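# Balance a golf mat on a drink can, ball and block

## Task

Set the golf mat on top of the upright drink can on the table so the mat is level with its green face upward. A golf ball must rest on the mat's tee. The sanding block must lie flat on the mat at the end without the tee, no more than 3 cm from that edge. Nothing but the can may support the mat and block.

## Robot and tools

Robot: two arms, left_arm and right_arm. left_arm is on the +y side; these names do not match image left and right. Each arm ends in a two-finger gripper. The fingers point along the gripper's +z axis and open and close along its y axis. end_effector_position is the spot between the finger pads, roughly 1 cm short of the tips.

Frames: the scene frame has its origin at table-top height, midway between the nominal arm bases. +x points out over the table and +z points up. The measured bases are left_arm (+0.008, +0.238, +0.048) m and right_arm (+0.009, -0.313, +0.033) m, each yawed only slightly. Hand poses, targets and wrist-camera poses are given in that arm's own base frame. Fixed cameras and the table use the scene frame. Motion offsets run along the axes of each arm's current Hand target. Reported poses can be off by a few cm, more at long reach. Friction and weight can leave a gripper resting a few cm from its command even without contact.

Row layout (shared by execute_actions and move): 14 numbers, each -1 to 1. First left_arm's dx, dy, dz, rx, ry, rz, opening, then the same seven for right_arm. Always send all 14, even when only one arm moves. dx..rz are offsets, not poses: they count from the Hand target as it stood when the action or move began, along that target's axes. 1.0 equals 0.6 m or 180 degrees. rx, ry, rz form a single rotation vector. Opening is absolute: +1 is fully open (0.094 m) and -1 is closed. To keep a gripper as it is, resend its current opening, since 0 means half open. All-zero pose numbers re-request the current Hand target. The controller limits commanded orientation to 40 degrees from the measured one per step.

execute_actions(actions, cameras): actions is a list of actions. Each action holds up to 15 rows, one per 1/30 s step. If fewer rows are given, the last one is held for the rest of the 15. Every row in an action counts from the same starting Hand target, and each new action starts from the updated target, so repeating an offset moves the arm again. An empty list returns the state with images. cameras: names, ["all"], or []. An unknown name invalidates the call.

move(target, speed, blend, opening_speed, grip_force, blocking, cameras): moves the grippers in straight lines. target is one 14-number row or a list of up to 15 rows. Every row counts from the Hand targets at the start of the move, not from the previous row. speed is in m/s, 0.002 to 4.3, default 0.25; turning is limited to twice that in rad/s. Give one value, or one per target. blend is in metres and rounds corners in a list; 0 means stop at each target. opening_speed is the rate per second on the -1..1 scale, at least 0.2; use it to close gently on fragile parts. grip_force is newtons per pad, 10 to 50, one value or one per arm. It persists, and lower values close slowly. blocking=false returns after about 0.5 s while the motion continues. A move is capped at 10 s. Paths do not avoid obstacles or the other arm. The result adds a move: line, for example done, off_target, moving, held or fault, plus limits (paced means the command was clipped, held means steps were withheld).

wait(seconds 0-10) lets time pass while the last commands hold. stop() brakes a running move. zoom_image(camera, region [x0,y0,x1,y1] in pixels, at most 504 by 504) enlarges part of that camera's newest picture. finished_scene(scene) ends the scene for good. Call it only once the arrangement holds up on its own.

Cameras: cam_head_left and cam_head_right are 896x504 and fixed on a bar behind the arms. cam_left_wrist and cam_right_wrist are 672x504 fisheye cameras. Calibration is approximate, off by up to a couple of degrees and about a centimetre.

Result lines: end_effector_position (m) and end_effector_quat_wxyz in the arm's base frame. Hand target is the last commanded pose after clipping, and the next offsets count from it. Tool commands lists the current gripper commands. grip_measured is the finger opening on the -1..1 scale; it reads slightly wide when empty and slightly narrow on a squeezed part. In Joint positions, the last number is the opening in metres. Joint velocities may say within noise. Joint torques include gravity and are noisy. Step readings list positions at some control steps. Actions left and the scene number also appear. MOTOR HOT warns of heating. OVER-TEMPERATURE FAULT means that arm went limp for 30-60 s.

Joint ranges (rad): waist -2.880..2.880, shoulder 0..3.142, elbow 0..3.019, wrist pitch -1.693..1.571, wrist yaw -1.571..1.571, wrist roll -2.094..2.094.

Avoid: grippers, housings or wrist cameras touching each other, including one gripper closing on the other's fingers, which can fail the scene. Do not route paths past an arm's own base; go around it. Avoid fast contacts and targets placed far beyond a contact, since both press hard. Do not drop parts or release them while moving, and do not let anything fall from the table. Limit long holds, stretched-out poses and pushing toward unreachable targets, because they heat the motors. Loose items may get nudged now and then, so check before finishing.

Each tool is called after ">>>" by a JSON object that holds its "fn" and its "kwargs", one argument or row to a line.

## Session

>>> {"fn": "execute_actions", "kwargs": {
  "actions": []
}}

Scene clock: 0.00 s.
left_arm: end_effector_position=(+0.4700, +0.3405, +0.1923) grip_measured=+1.000 end_effector_quat_wxyz=(+0.733, -0.561, +0.321, +0.210) | right_arm: end_effector_position=(+0.1612, +0.2081, +0.3375) grip_measured=+1.000 end_effector_quat_wxyz=(+0.608, -0.532, +0.555, +0.199)
Joint positions: left_arm=[0.386 1.867 0.829 1.312 -0.925 -0.551 0.094] | right_arm=[0.621 0.188 0.497 -0.514 -0.451 -0.538 0.094]
Joint velocities: within noise
Joint torques (N m): no reading
Heat: left arm: hottest elbow 34 °C; right arm: hottest elbow 39 °C.
Hand target: left_arm +0.4734, +0.3419, +0.1955; +0.736, -0.561, +0.317, +0.207 | right_arm +0.1597, +0.2070, +0.3545; +0.620, -0.529, +0.545, +0.197
Tool commands: left_gripper/opening=+1.0 right_gripper/opening=+1.0
camera_calibration:
cam_left_wrist: T_world_to_cam=[[0.742393, -0.227043, 0.630321, -0.388144], [0.388743, -0.620267, -0.681284, 0.191913], [0.545647, 0.750813, -0.37222, -0.324945], [0, 0, 0, 1]] pos_world=[0.390856, 0.274885, 0.254451]
cam_right_wrist: T_world_to_cam=[[0.874739, -0.347779, 0.337462, -0.179795], [-0.0548924, -0.763011, -0.64405, 0.422037], [0.481475, 0.544852, -0.686526, 0.160926], [0, 0, 0, 1]] pos_world=[0.102959, 0.171809, 0.442967]

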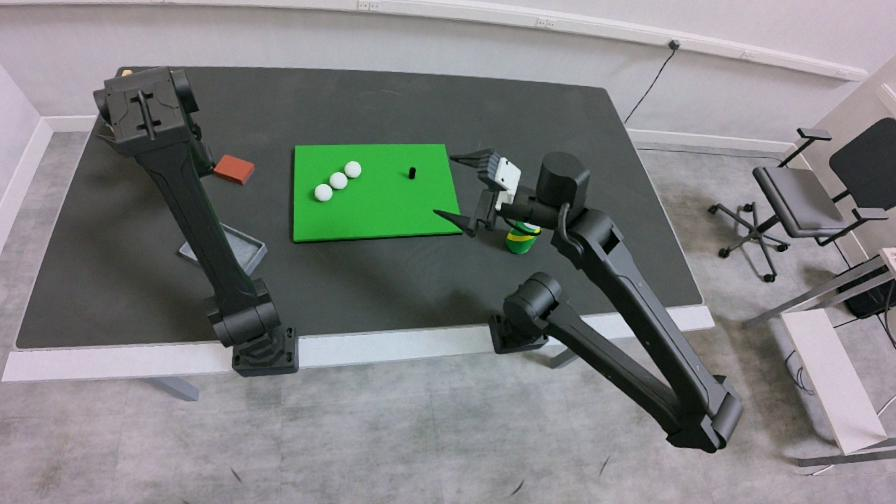

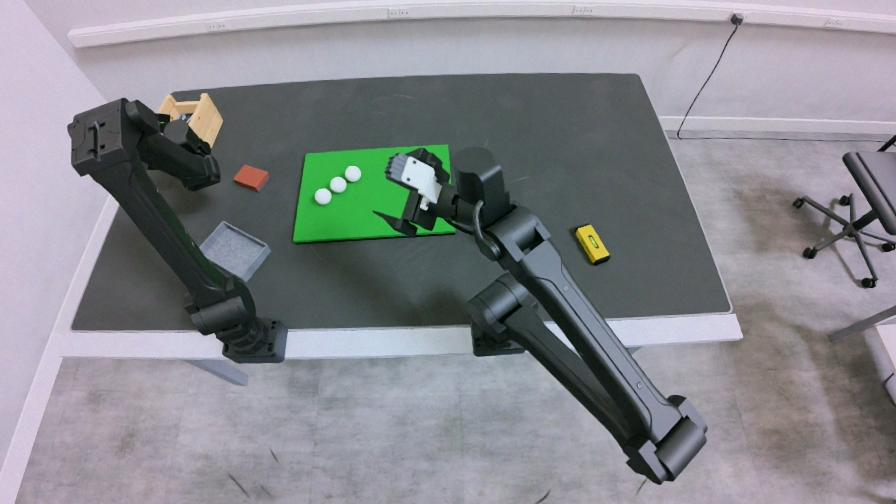

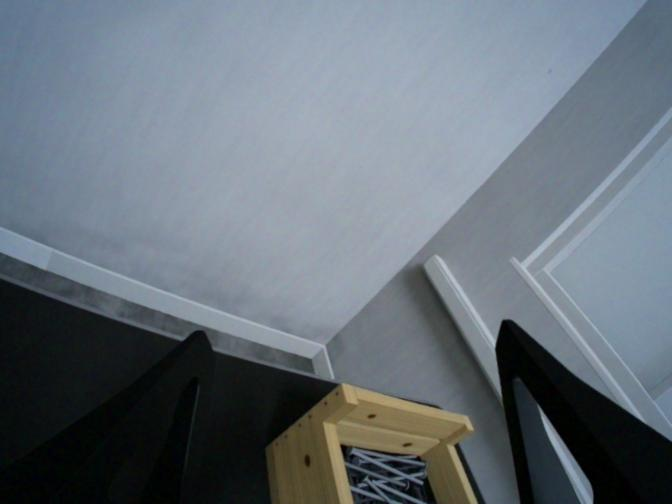

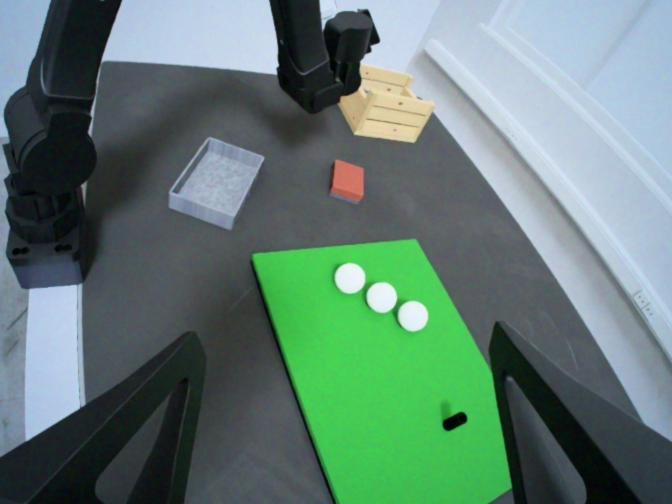

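>>> {"fn": "zoom_image", "kwargs": {
  "camera": "cam_head_right",
  "region": [140, 90, 400, 300]
}}

>>> {"fn": "zoom_image", "kwargs": {
  "camera": "cam_head_left",
  "region": [160, 120, 420, 290]
}}

>>> {"fn": "zoom_image", "kwargs": {
  "camera": "cam_head_left",
  "region": [360, 120, 620, 290]
}}

Scaled by 1.938.

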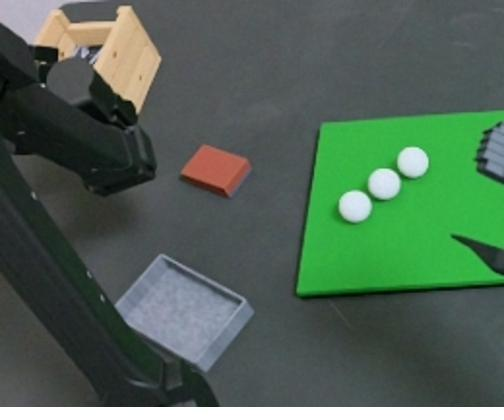

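Scaled by 1.938.

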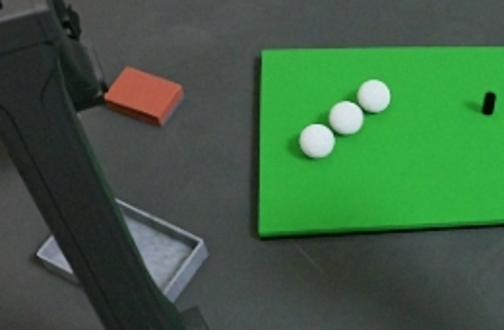

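Scaled by 1.938.

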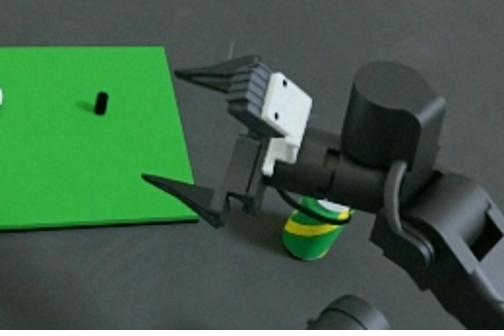

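>>> {"fn": "execute_actions", "kwargs": {
  "actions": [],
  "cameras": ["all"]
}}

Scene clock: 47.07 s.
left_arm: end_effector_position=(+0.4700, +0.3405, +0.1923) grip_measured=+1.000 end_effector_quat_wxyz=(+0.733, -0.561, +0.321, +0.210) | right_arm: end_effector_position=(+0.1612, +0.2081, +0.3375) grip_measured=+1.000 end_effector_quat_wxyz=(+0.608, -0.532, +0.555, +0.199)
Joint positions: left_arm=[0.386 1.867 0.829 1.312 -0.925 -0.551 0.094] | right_arm=[0.621 0.188 0.497 -0.514 -0.451 -0.538 0.094]
Joint velocities: within noise
Joint torques (N m): left_arm=[1.32 -16.97 6.05 1.72 0.2 0.03] | right_arm=[0.62 3.43 9.63 2.51 -0.09 0.01]
Heat: left arm: hottest elbow 36 °C; right arm: hottest elbow 45 °C.
Hand target: left_arm +0.4734, +0.3419, +0.1955; +0.736, -0.561, +0.317, +0.207 | right_arm +0.1597, +0.2070, +0.3545; +0.620, -0.529, +0.545, +0.197
Tool commands: left_gripper/opening=+1.0 right_gripper/opening=+1.0
camera_calibration:
cam_left_wrist: T_world_to_cam=[[0.742393, -0.227043, 0.630321, -0.388144], [0.388743, -0.620267, -0.681284, 0.191913], [0.545647, 0.750813, -0.37222, -0.324945], [0, 0, 0, 1]] pos_world=[0.390856, 0.274885, 0.254451]
cam_right_wrist: T_world_to_cam=[[0.874739, -0.347779, 0.337462, -0.179795], [-0.0548924, -0.763011, -0.64405, 0.422037], [0.481475, 0.544852, -0.686526, 0.160926], [0, 0, 0, 1]] pos_world=[0.102959, 0.171809, 0.442967]

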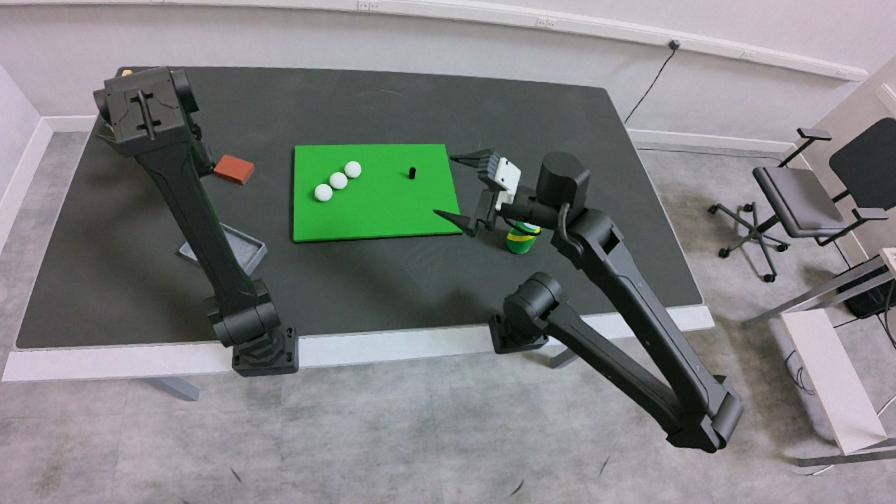

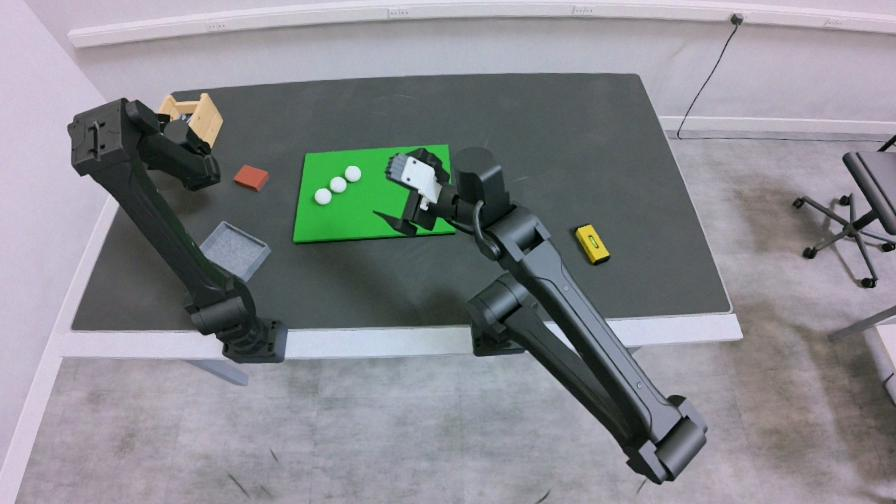

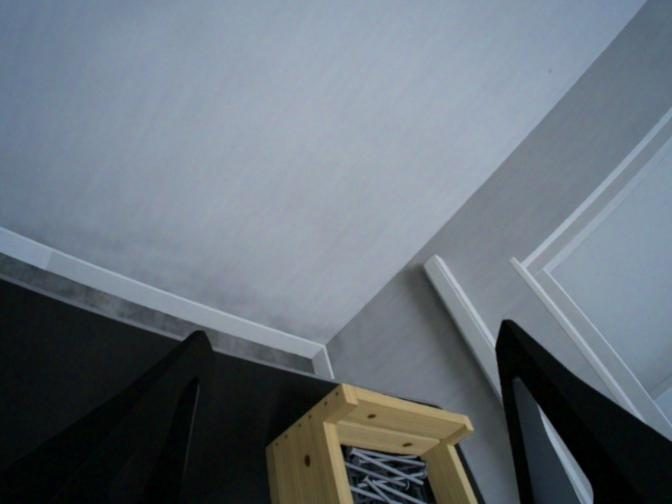

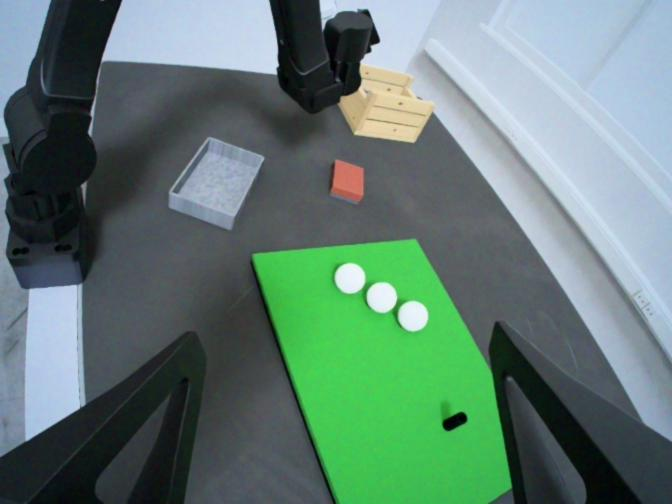

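>>> {"fn": "move", "kwargs": {
  "target": [-0.273, -0.0603, -0.3655, 0.0074, 0.601, 0.3617, 1, 0.2713, -0.2767, -0.1775, 0.1488, 0.4682, 0.3995, 1],
  "speed": 0.25,
  "cameras": ["all"]
}}

Scene clock: 94.60 s.
left_arm: end_effector_position=(+0.3167, +0.1285, +0.2839) grip_measured=+1.000 end_effector_quat_wxyz=(-0.011, -0.267, +0.964, +0.001) | right_arm: end_effector_position=(+0.2887, +0.0030, +0.2818) grip_measured=+1.000 end_effector_quat_wxyz=(-0.009, -0.011, +1.000, +0.001)
Joint positions: left_arm=[0.385 1.247 1.301 -1.646 -0.004 -0.157 0.094] | right_arm=[0.011 1.105 1.184 -1.668 -0.002 -0.011 0.094]
Joint torques (N m): left_arm=[0.85 -9.47 11.69 -0.2 0.11 0.02] | right_arm=[0.97 -2.96 10.93 -0.36 0.04 0.15]
Heat: left arm: hottest elbow 37 °C; right arm: hottest elbow 49 °C.
Hand target: left_arm +0.3292, +0.1299, +0.2979; +0.001, -0.259, +0.966, +0.001 | right_arm +0.2995, +0.0000, +0.3000; -0.001, +0.000, +1.000, +0.000
Off the commanded pose: left_arm 0.019 m, 2 deg | right_arm 0.022 m, 2 deg.
joint sent to its limit (right arm) — joint 4 (wrist pitch), lower limit. The joint targets still meet the commanded pose.
move: off_target (left_arm, right_arm)
camera_calibration:
cam_left_wrist: T_world_to_cam=[[0.433889, -0.898594, -0.0653357, 0.00128618], [-0.680678, -0.374449, 0.629655, 0.117327], [-0.59027, -0.228728, -0.774122, 0.551567], [0, 0, 0, 1]] pos_world=[0.404877, 0.171248, 0.353189]
cam_right_wrist: T_world_to_cam=[[-0.0673889, -0.996822, -0.0424878, 0.0372066], [-0.810757, 0.0298918, 0.584619, 0.106265], [-0.581491, 0.0738441, -0.810195, 0.516188], [0, 0, 0, 1]] pos_world=[0.388821, -0.00420559, 0.357669]

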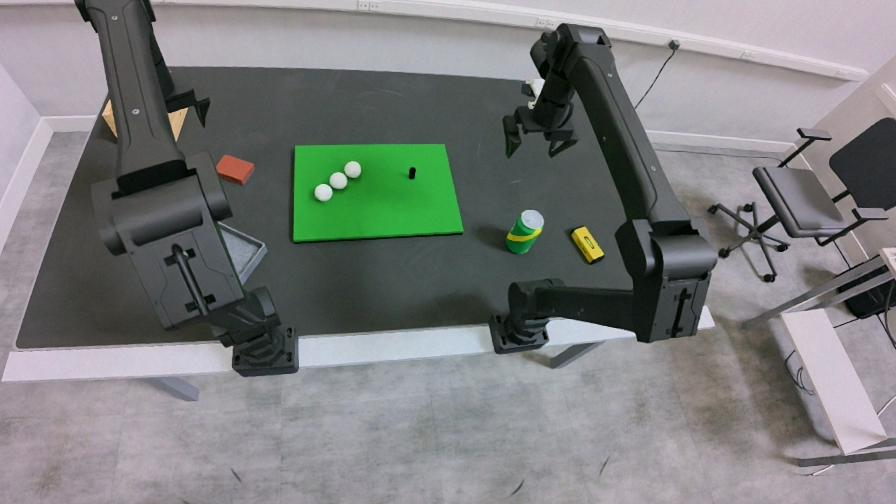

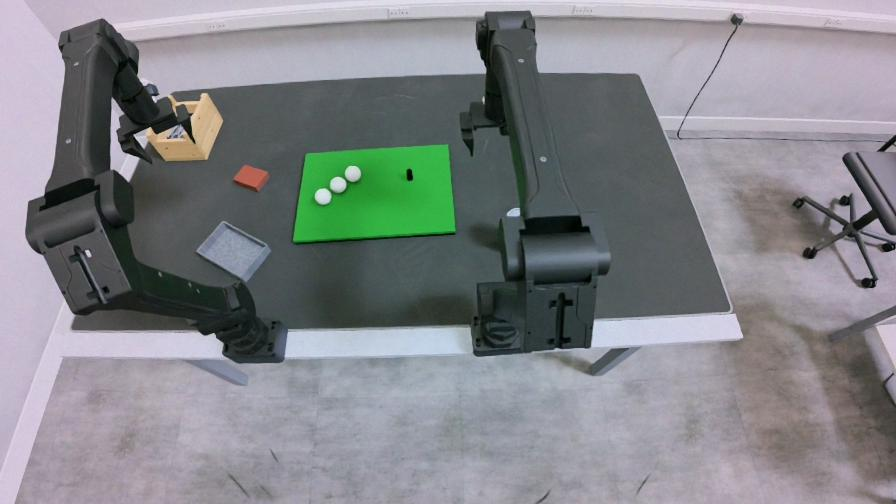

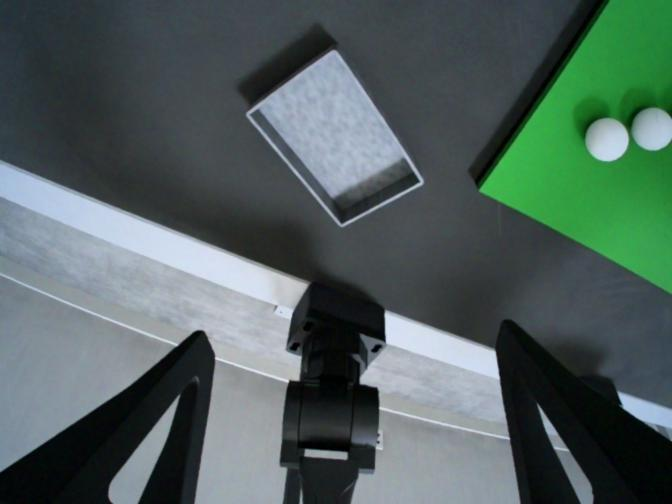

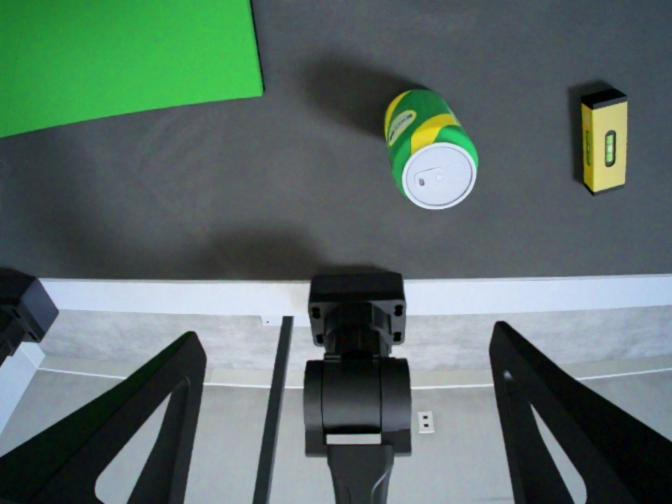

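>>> {"fn": "move", "kwargs": {
  "target": [0.1647, 0.1182, 0.3467, 0, 0, -0.172, 1, 0.0525, -0.1133, 0.2333, 0, 0, 0, 1],
  "speed": 0.2,
  "cameras": ["cam_left_wrist", "cam_right_wrist"]
}}

Scene clock: 106.87 s.
left_arm: end_effector_position=(+0.2095, +0.1407, +0.0905) grip_measured=+1.000 end_effector_quat_wxyz=(-0.006, -0.501, +0.866, +0.001) | right_arm: end_effector_position=(+0.2673, -0.0655, +0.1616) grip_measured=+1.000 end_effector_quat_wxyz=(-0.007, +0.002, +1.000, +0.001)
Joint positions: left_arm=[0.592 1.094 0.663 -1.152 -0.002 -0.457 0.094] | right_arm=[-0.237 1.09 0.857 -1.351 0.002 -0.233 0.094]
Joint torques (N m): left_arm=[1.9 -7.88 6.52 0.73 0.01 -0.13] | right_arm=[0.56 -4.19 6.3 0.77 -0.06 -0.27]
Heat: left arm: hottest elbow 38 °C; right arm: hottest elbow 50 °C.
Hand target: left_arm +0.2082, +0.1421, +0.0897; +0.001, -0.508, +0.861, +0.001 | right_arm +0.2679, -0.0680, +0.1602; -0.001, +0.000, +1.000, +0.000
Off the commanded pose: left_arm 0.002 m, 1 deg | right_arm 0.003 m, 1 deg.
move: done
camera_calibration:
cam_left_wrist: T_world_to_cam=[[0.816118, -0.574016, -0.0667662, -0.0795444], [-0.415808, -0.663525, 0.621963, 0.156534], [-0.401318, -0.479833, -0.780195, 0.33768], [0, 0, 0, 1]] pos_world=[0.265523, 0.220235, 0.160787]
cam_right_wrist: T_world_to_cam=[[-0.0930806, -0.994786, -0.0416818, -0.0307437], [-0.812296, 0.0516633, 0.580952, 0.16374], [-0.575769, 0.0879334, -0.81287, 0.41125], [0, 0, 0, 1]] pos_world=[0.366929, -0.0752053, 0.237886]
Images, in order (width x height): cam_left_wrist 672x504, cam_right_wrist 672x504.

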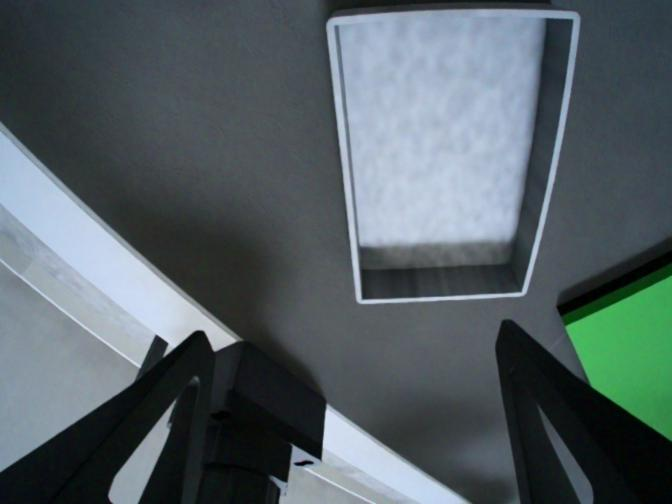

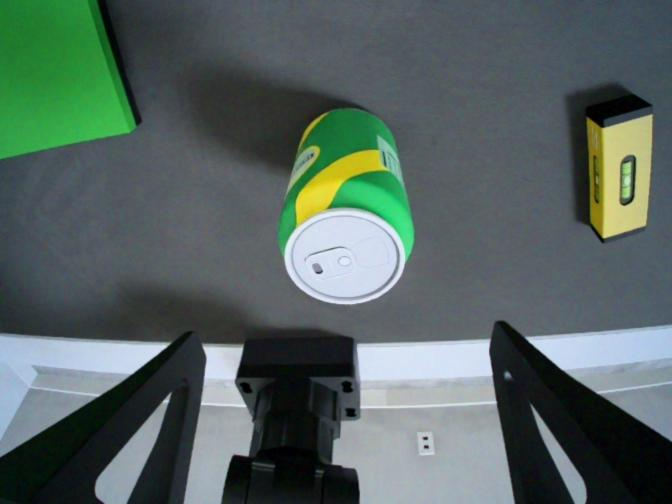

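>>> {"fn": "move", "kwargs": {
  "target": [0, 0.0108, 0.171, 0, 0, 0, 1, 0.0128, -0.0015, 0.1693, 0, 0, 0, 1],
  "speed": 0.1,
  "cameras": ["cam_left_wrist", "cam_right_wrist", "cam_head_left"]
}}

>>> {"fn": "zoom_image", "kwargs": {
  "camera": "cam_head_left",
  "region": [160, 180, 340, 300]
}}

Scene clock: 116.10 s.
left_arm: end_effector_position=(+0.2060, +0.1451, -0.0071) grip_measured=+1.000 end_effector_quat_wxyz=(+0.006, -0.507, +0.862, +0.002) | right_arm: end_effector_position=(+0.2604, -0.0663, +0.0643) grip_measured=+1.000 end_effector_quat_wxyz=(+0.002, +0.001, +1.000, -0.002)
Joint positions: left_arm=[0.614 1.288 0.494 -0.766 -0.002 -0.45 0.094] | right_arm=[-0.246 1.175 0.642 -1.033 0.002 -0.244 0.094]
Joint torques (N m): left_arm=[1.96 -6.36 5.15 0.73 0.03 0.06] | right_arm=[0.32 -3.31 5.81 1.06 -0.08 -0.15]
Heat: left arm: hottest elbow 39 °C; right arm: hottest elbow 49 °C.
Hand target: left_arm +0.2026, +0.1454, -0.0128; +0.001, -0.508, +0.861, +0.001 | right_arm +0.2601, -0.0689, +0.0586; -0.001, +0.000, +1.000, +0.000
Off the commanded pose: left_arm 0.007 m, 1 deg | right_arm 0.006 m, 0 deg.
move: done
camera_calibration:
cam_left_wrist: T_world_to_cam=[[0.825783, -0.560969, -0.058274, -0.0844833], [-0.417953, -0.678062, 0.604605, 0.221236], [-0.378678, -0.474917, -0.794391, 0.25676], [0, 0, 0, 1]] pos_world=[0.25946, 0.224559, 0.065284]
cam_right_wrist: T_world_to_cam=[[-0.0903935, -0.995143, -0.0389692, -0.0371565], [-0.822825, 0.0525824, 0.565858, 0.218418], [-0.56106, 0.0832146, -0.823582, 0.324796], [0, 0, 0, 1]] pos_world=[0.358591, -0.0754887, 0.142455]
Images, in order (width x height): cam_head_left 896x504, cam_left_wrist 672x504, cam_right_wrist 672x504.

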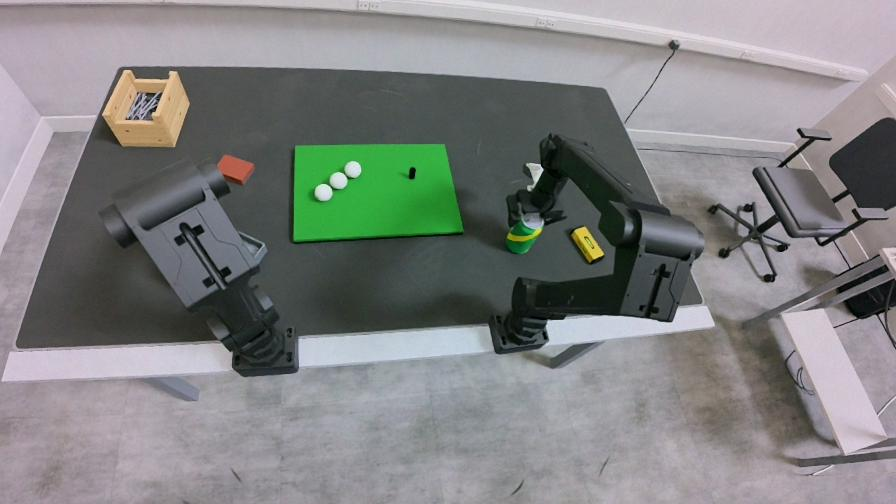

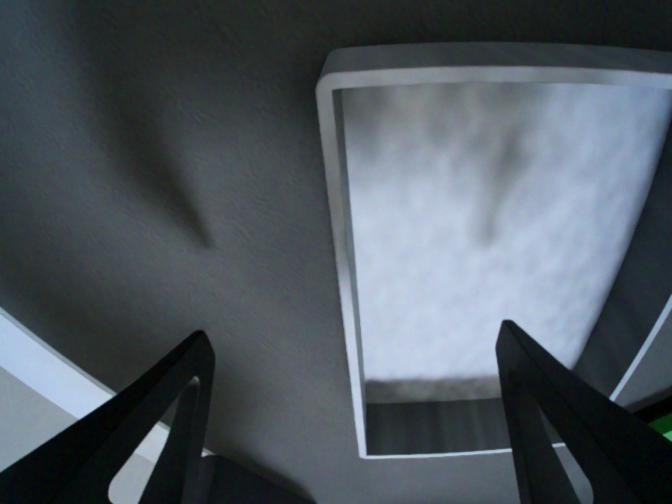

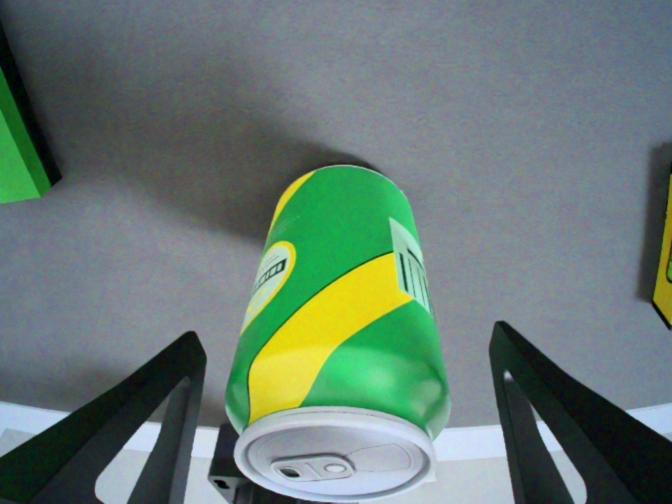

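Scaled by 2.800.

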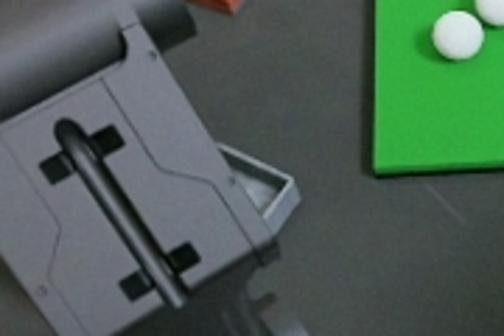

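>>> {"fn": "move", "kwargs": {
  "target": [
    [0, 0, 0.0233, 0, 0, 0, 1, 0, 0, 0, 0, 0, 0, 0.25],
    [0, 0, 0.0233, 0, 0, 0, -1, 0, 0, 0, 0, 0, 0, 0.25]
  ],
  "speed": 0.05,
  "grip_force": 30,
  "cameras": ["cam_left_wrist", "cam_right_wrist"]
}}

Scene clock: 126.00 s.
left_arm: end_effector_position=(+0.2068, +0.1457, -0.0210) grip_measured=-0.878 end_effector_quat_wxyz=(+0.006, -0.507, +0.862, +0.002) | right_arm: end_effector_position=(+0.2605, -0.0661, +0.0643) grip_measured=+0.389 end_effector_quat_wxyz=(+0.002, +0.001, +1.000, -0.001)
Joint positions: left_arm=[0.614 1.332 0.48 -0.706 -0.002 -0.449 0.006] | right_arm=[-0.247 1.175 0.642 -1.033 0 -0.245 0.065]
Joint velocities: left_arm=[0.005 0.005 -0.002 -0.017 0.007 -0.022 -0.016] | right_arm=[within noise]
Joint torques (N m): left_arm=[2.02 -6.83 4.77 0.83 0.03 0.06] | right_arm=[0.21 -3.25 6.01 1.01 0.04 -0.19]
Heat: left arm: hottest elbow 38 °C; right arm: hottest elbow 48 °C.
Hand target: left_arm +0.2026, +0.1454, -0.0268; +0.001, -0.508, +0.862, +0.001 | right_arm +0.2600, -0.0689, +0.0586; -0.001, +0.000, +1.000, +0.000
Off the commanded pose: left_arm 0.007 m, 1 deg | right_arm 0.006 m, 0 deg.
grip_force (N): 30, 30
move: moving (left_arm; no rest 5 s after target 2's new opening was sent)
camera_calibration:
cam_left_wrist: T_world_to_cam=[[0.82567, -0.561179, -0.057856, -0.0855248], [-0.418705, -0.678299, 0.603818, 0.230442], [-0.378094, -0.47433, -0.79502, 0.246128], [0, 0, 0, 1]] pos_world=[0.260162, 0.22506, 0.0515839]
cam_right_wrist: T_world_to_cam=[[-0.0903558, -0.995071, -0.0408649, -0.0367945], [-0.8231, 0.0515144, 0.565555, 0.218415], [-0.560662, 0.0847371, -0.823697, 0.324861], [0, 0, 0, 1]] pos_world=[0.35859, -0.0753925, 0.142558]
Images, in order (width x height): cam_left_wrist 672x504, cam_right_wrist 672x504.

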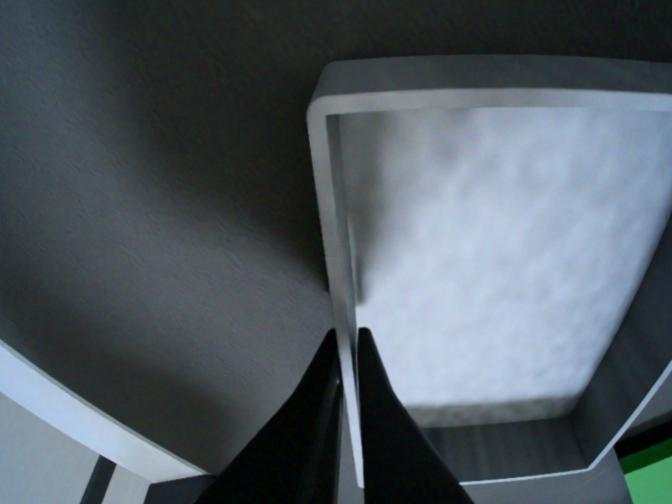

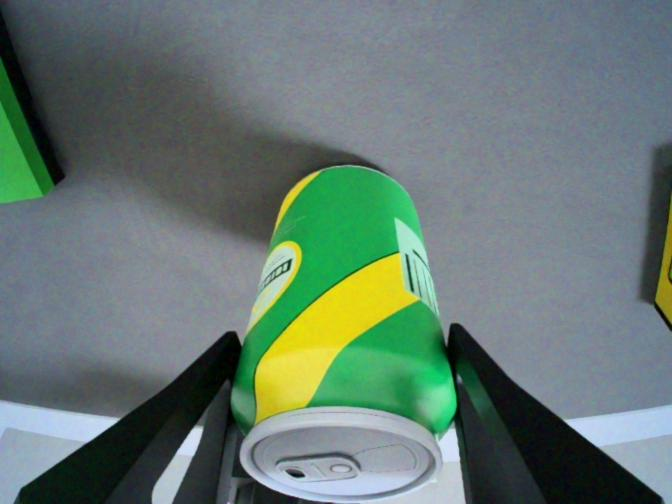

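>>> {"fn": "move", "kwargs": {
  "target": [0, 0, -0.1333, 0, 0, 0, -1, 0, 0, -0.05, 0, 0, 0, 0.25],
  "speed": 0.08,
  "cameras": ["cam_left_wrist", "cam_right_wrist"]
}}

Scene clock: 130.97 s.
left_arm: end_effector_position=(+0.1873, +0.1319, +0.0354) grip_measured=-0.924 end_effector_quat_wxyz=(-0.024, -0.507, +0.862, -0.001) | right_arm: end_effector_position=(+0.2439, -0.0619, +0.0671) grip_measured=+0.389 end_effector_quat_wxyz=(-0.027, +0.001, +1.000, +0.007)
Joint positions: left_arm=[0.614 1.151 0.534 -1.002 -0.001 -0.449 0.004] | right_arm=[-0.247 1.165 0.642 -1.105 0 -0.245 0.065]
Joint torques (N m): left_arm=[2.2 -8 9.76 -0.39 -0.03 0.02] | right_arm=[0.32 -5.71 9.31 -0.39 -0.05 -0.14]
Heat: left arm: hottest elbow 38 °C; right arm: hottest elbow 48 °C.
Hand target: left_arm +0.2026, +0.1452, +0.0531; +0.001, -0.508, +0.862, +0.000 | right_arm +0.2601, -0.0690, +0.0886; -0.001, +0.000, +1.000, +0.000
Off the commanded pose: left_arm 0.027 m, 3 deg | right_arm 0.028 m, 3 deg.
grip_force (N): 30, 30
move: off_target (left_arm, right_arm)
camera_calibration:
cam_left_wrist: T_world_to_cam=[[0.822298, -0.563662, -0.0781733, -0.0721824], [-0.388255, -0.656148, 0.647092, 0.168726], [-0.416034, -0.501751, -0.758394, 0.286549], [0, 0, 0, 1]] pos_world=[0.244078, 0.213799, 0.102493]
cam_right_wrist: T_world_to_cam=[[-0.0931258, -0.994385, -0.0502698, -0.032738], [-0.787937, 0.042738, 0.614271, 0.190673], [-0.608673, 0.0968139, -0.787492, 0.327624], [0, 0, 0, 1]] pos_world=[0.346606, -0.0724217, 0.139231]
Images, in order (width x height): cam_left_wrist 672x504, cam_right_wrist 672x504.

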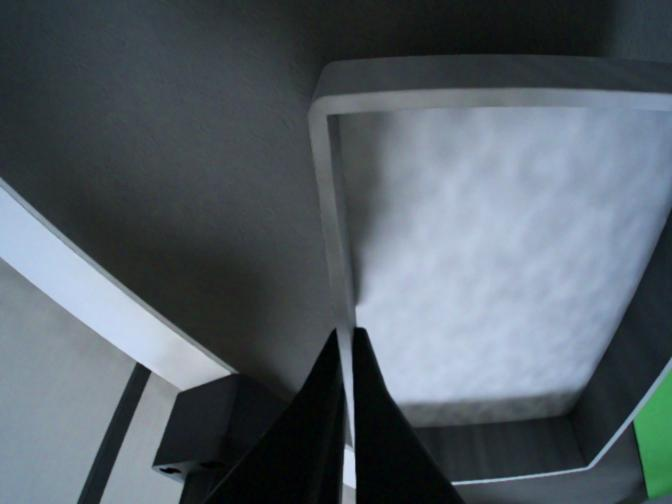

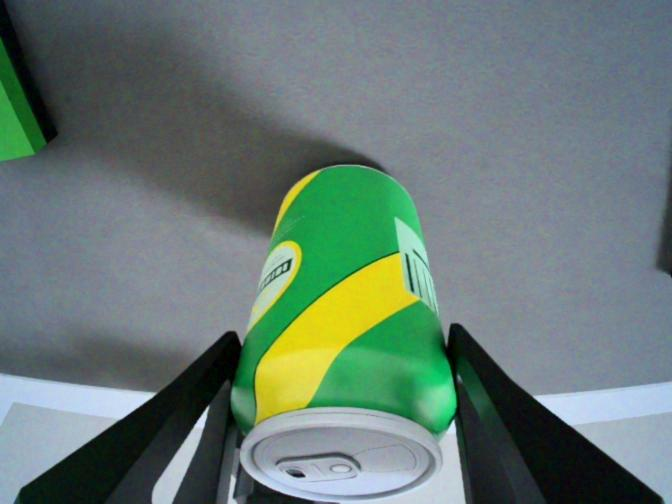

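>>> {"fn": "move", "kwargs": {
  "target": [
    [0.3033, -0.2967, -0.033, 0, 0, 0.167, -1, 0, 0, -0.05, 0, 0, 0, 0.25],
    [0.7613, -0.3305, -0.033, 0, 0, 0.328, -1, -0.3042, 0.1482, -0.05, 0, 0, 0, 0.25]
  ],
  "speed": 0.15,
  "blend": [0.03, 0],
  "cameras": ["all"]
}}

Scene clock: 136.93 s.
left_arm: end_effector_position=(+0.1460, -0.3279, +0.0627) grip_measured=-0.924 end_effector_quat_wxyz=(-0.009, -0.016, +1.000, +0.020) | right_arm: end_effector_position=(+0.4162, +0.0163, +0.0983) grip_measured=+0.389 end_effector_quat_wxyz=(-0.028, -0.003, +1.000, +0.000)
Joint positions: left_arm=[-1.15 1.458 0.895 -1.051 0.001 -1.181 0.004] | right_arm=[0.039 1.559 1.115 -1.182 -0.003 0.034 0.065]
Joint torques (N m): left_arm=[0.91 -11.28 10.29 0.44 -0.21 -0.09] | right_arm=[1.73 -8.82 10.84 -0.01 0.04 0.05]
Heat: left arm: hottest elbow 39 °C; right arm: hottest elbow 49 °C.
Hand target: left_arm +0.1548, -0.3505, +0.0723; +0.000, -0.017, +1.000, +0.001 | right_arm +0.4427, +0.0200, +0.1183; -0.001, +0.000, +1.000, +0.000
Off the commanded pose: left_arm 0.026 m, 2 deg | right_arm 0.033 m, 3 deg.
grip_force (N): 30, 30
move: off_target (left_arm, right_arm)
camera_calibration:
cam_left_wrist: T_world_to_cam=[[-0.0605505, -0.993338, -0.0980479, -0.306074], [-0.777776, -0.0146131, 0.628371, 0.101818], [-0.625618, 0.114308, -0.77171, 0.292692], [0, 0, 0, 1]] pos_world=[0.243772, -0.336004, 0.131884]
cam_right_wrist: T_world_to_cam=[[-0.085205, -0.995643, -0.0378826, 0.0581776], [-0.787924, 0.0440598, 0.614194, 0.303931], [-0.609849, 0.082181, -0.788245, 0.450227], [0, 0, 0, 1]] pos_world=[0.519002, 0.00753287, 0.170421]

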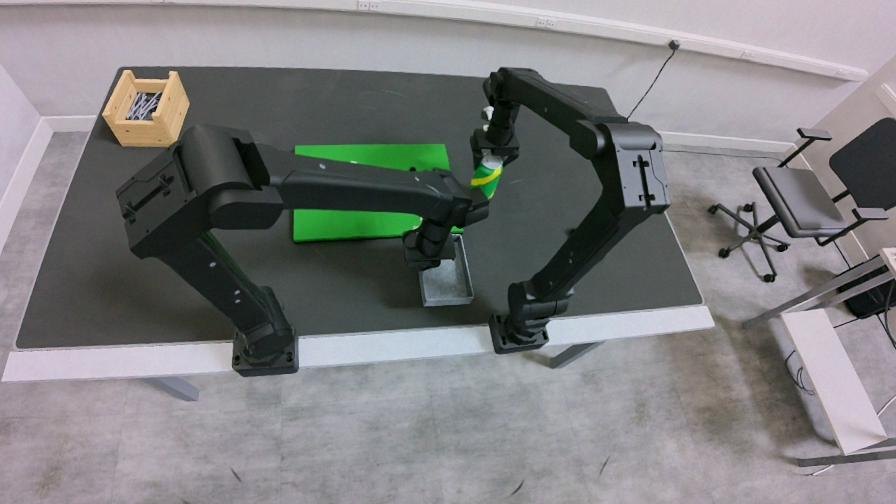

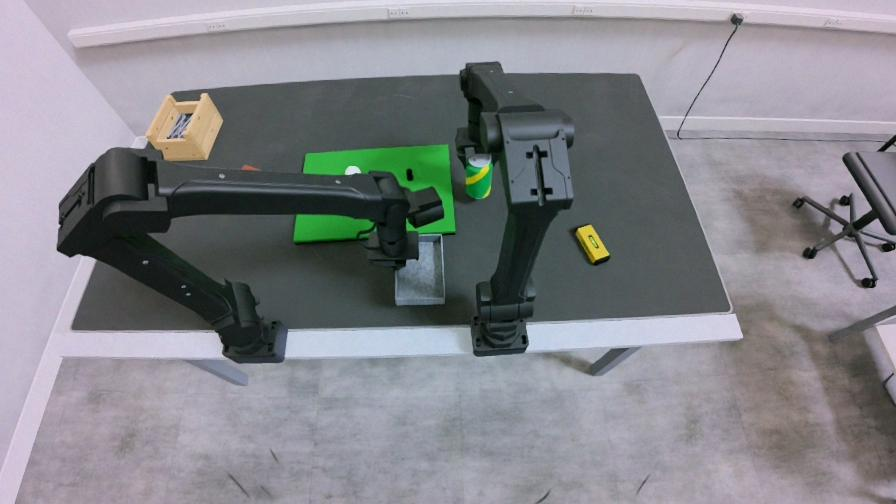

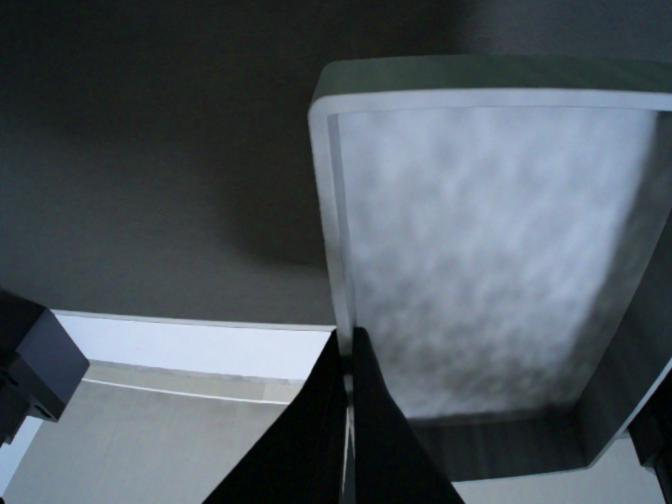

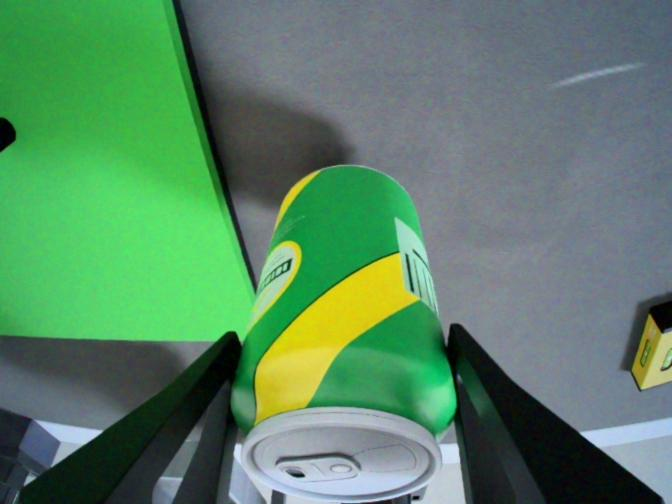

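>>> {"fn": "move", "kwargs": {
  "target": [0, 0, 0.163, 0, 0, 0, -1, 0, 0, 0.0967, 0, 0, 0, 0.25],
  "speed": 0.06,
  "cameras": ["all"]
}}

>>> {"fn": "zoom_image", "kwargs": {
  "camera": "cam_head_left",
  "region": [400, 140, 560, 320]
}}

Scene clock: 141.57 s.
left_arm: end_effector_position=(+0.1571, -0.3522, -0.0170) grip_measured=-0.924 end_effector_quat_wxyz=(+0.002, -0.016, +1.000, -0.005) | right_arm: end_effector_position=(+0.4402, +0.0171, +0.0670) grip_measured=+0.389 end_effector_quat_wxyz=(-0.001, -0.002, +1.000, +0.001)
Joint positions: left_arm=[-1.15 1.639 0.844 -0.765 0 -1.181 0.004] | right_arm=[0.039 1.624 1.104 -1.053 -0.002 0.034 0.065]
Joint torques (N m): left_arm=[1.03 -12.63 5.29 0.68 -0.19 -0.1] | right_arm=[1.67 -9.52 6.15 0.8 0.07 0.11]
Heat: left arm: hottest elbow 40 °C; right arm: hottest elbow 48 °C.
Hand target: left_arm +0.1548, -0.3504, -0.0255; +0.000, -0.017, +1.000, +0.001 | right_arm +0.4427, +0.0200, +0.0603; -0.001, +0.000, +1.000, +0.000
Off the commanded pose: left_arm 0.009 m, 1 deg | right_arm 0.008 m, 0 deg.
grip_force (N): 30, 30
move: done
camera_calibration:
cam_left_wrist: T_world_to_cam=[[-0.0584176, -0.997031, -0.050175, -0.338188], [-0.79203, 0.0156942, 0.610281, 0.172715], [-0.607681, 0.0753912, -0.790594, 0.224085], [0, 0, 0, 1]] pos_world=[0.253211, -0.356789, 0.0547868]
cam_right_wrist: T_world_to_cam=[[-0.0839029, -0.995522, -0.0435487, 0.0596043], [-0.818888, 0.0439827, 0.572265, 0.358373], [-0.567787, 0.0836762, -0.818912, 0.423632], [0, 0, 0, 1]] pos_world=[0.539002, 0.00812718, 0.144429]

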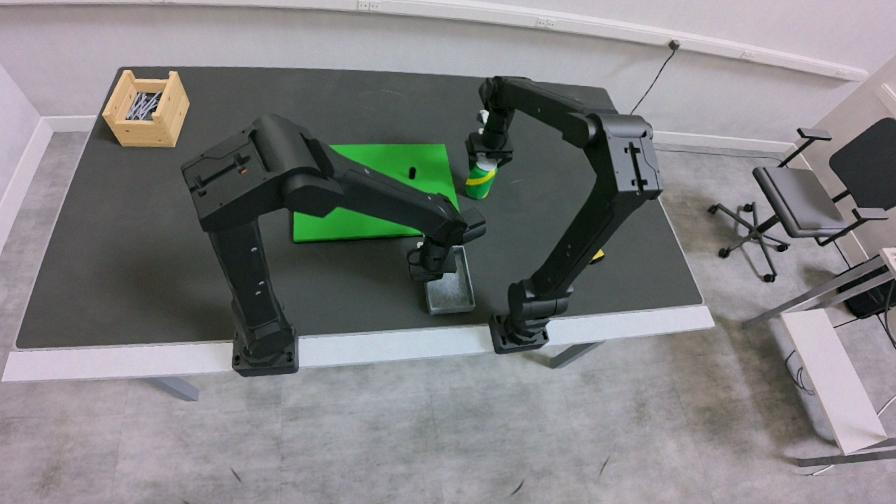

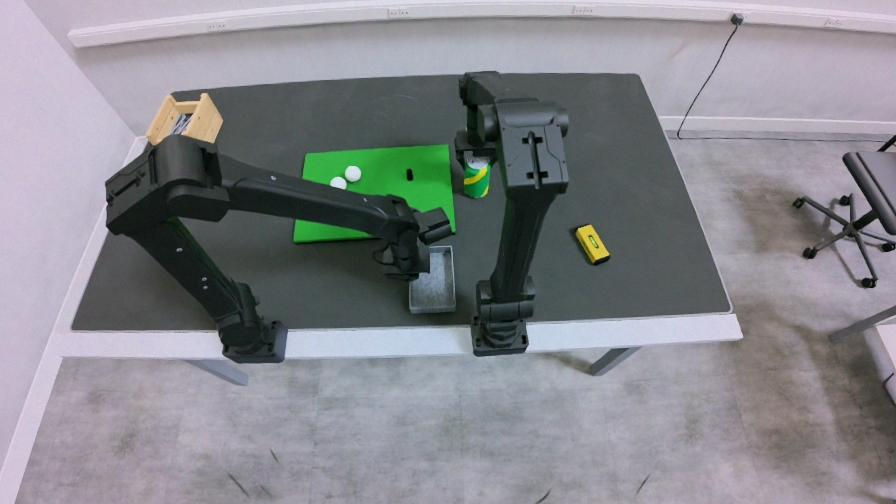

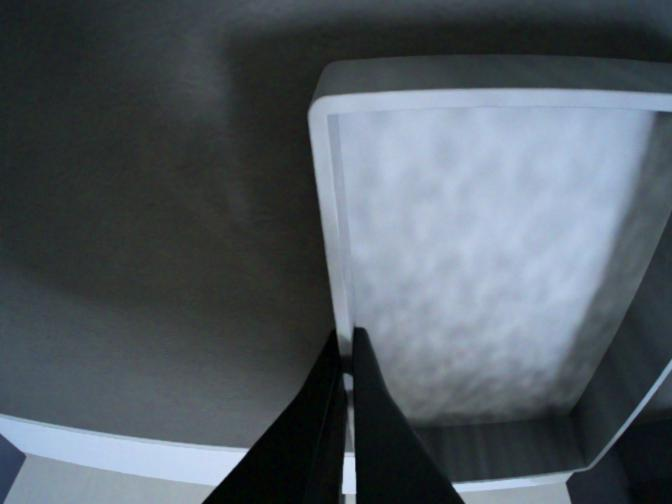

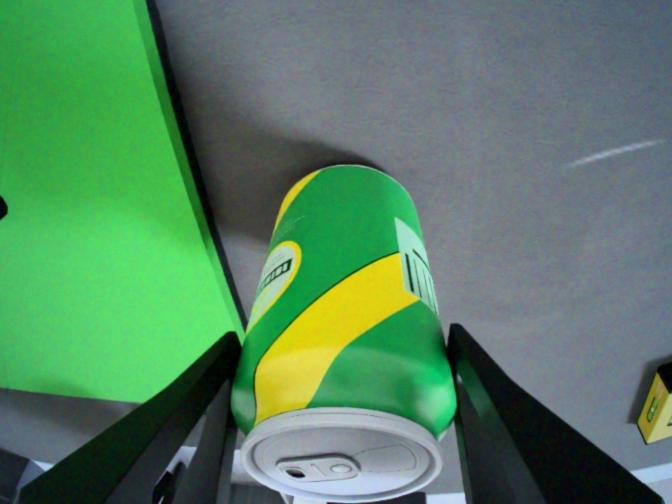

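Scaled by 2.800.

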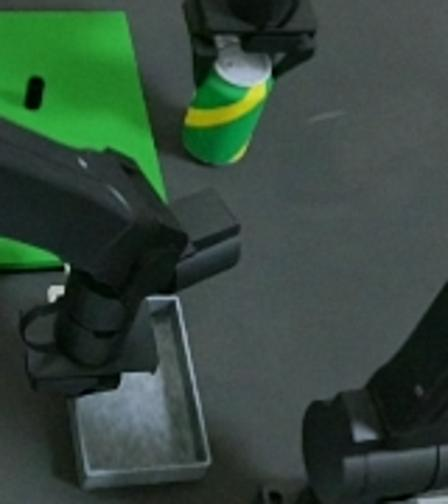

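>>> {"fn": "move", "kwargs": {
  "target": [
    [0, 0, 0.009, 0, 0, 0, -1, 0, 0, 0.009, 0, 0, 0, 0.25],
    [0, 0, 0.007, 0, 0, 0, -0.2, 0, 0, 0.005, 0, 0, 0, 0.9]
  ],
  "speed": 0.03,
  "opening_speed": 0.5,
  "cameras": ["cam_left_wrist", "cam_right_wrist"]
}}

Scene clock: 146.03 s.
left_arm: end_effector_position=(+0.1579, -0.3539, -0.0199) grip_measured=-0.203 end_effector_quat_wxyz=(+0.003, -0.016, +1.000, -0.007) | right_arm: end_effector_position=(+0.4425, +0.0170, +0.0666) grip_measured=+0.898 end_effector_quat_wxyz=(+0.004, -0.002, +1.000, +0.001)
Joint positions: left_arm=[-1.15 1.647 0.844 -0.752 0 -1.181 0.037] | right_arm=[0.039 1.624 1.102 -1.041 -0.001 0.034 0.089]
Joint torques (N m): left_arm=[0.97 -12.51 4.96 0.77 -0.2 -0.1] | right_arm=[1.67 -9.11 5.75 1.09 0.03 0.1]
Heat: left arm: hottest elbow 40 °C; right arm: hottest elbow 48 °C.
Hand target: left_arm +0.1548, -0.3503, -0.0298; +0.000, -0.017, +1.000, +0.001 | right_arm +0.4426, +0.0200, +0.0573; -0.001, +0.000, +1.000, +0.000
Off the commanded pose: left_arm 0.011 m, 1 deg | right_arm 0.010 m, 1 deg.
grip_force (N): 30, 30
move: off_target (left_arm); target 2's new opening was sent with left_arm's hand 0.013 m and 1 deg from that target
camera_calibration:
cam_left_wrist: T_world_to_cam=[[-0.0584034, -0.997228, -0.0460986, -0.339973], [-0.793165, 0.0183126, 0.608732, 0.176248], [-0.6062, 0.0721158, -0.792036, 0.22101], [0, 0, 0, 1]] pos_world=[0.253915, -0.358196, 0.0520872]
cam_right_wrist: T_world_to_cam=[[-0.083441, -0.995538, -0.044055, 0.0595893], [-0.824766, 0.0441806, 0.563746, 0.363711], [-0.559284, 0.0833746, -0.824772, 0.421309], [0, 0, 0, 1]] pos_world=[0.540581, 0.00812795, 0.145069]
Images, in order (width x height): cam_left_wrist 672x504, cam_right_wrist 672x504.

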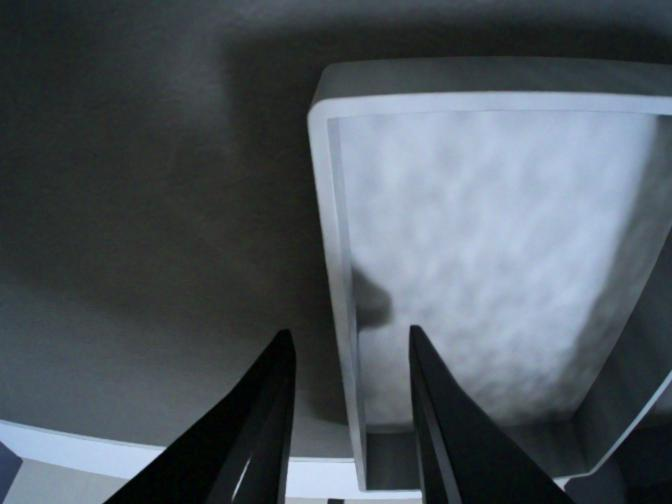

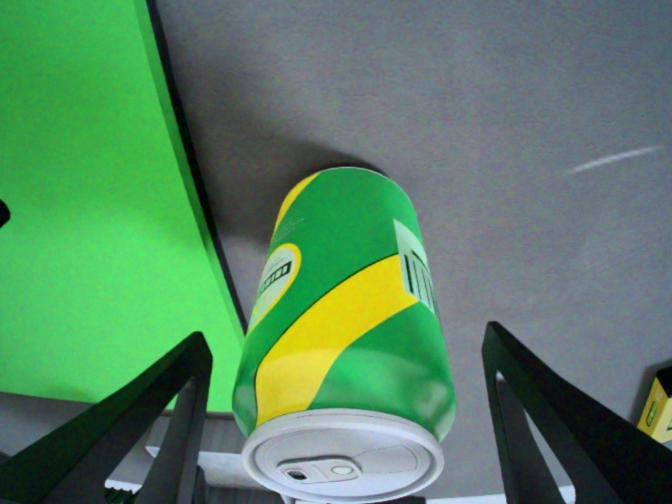

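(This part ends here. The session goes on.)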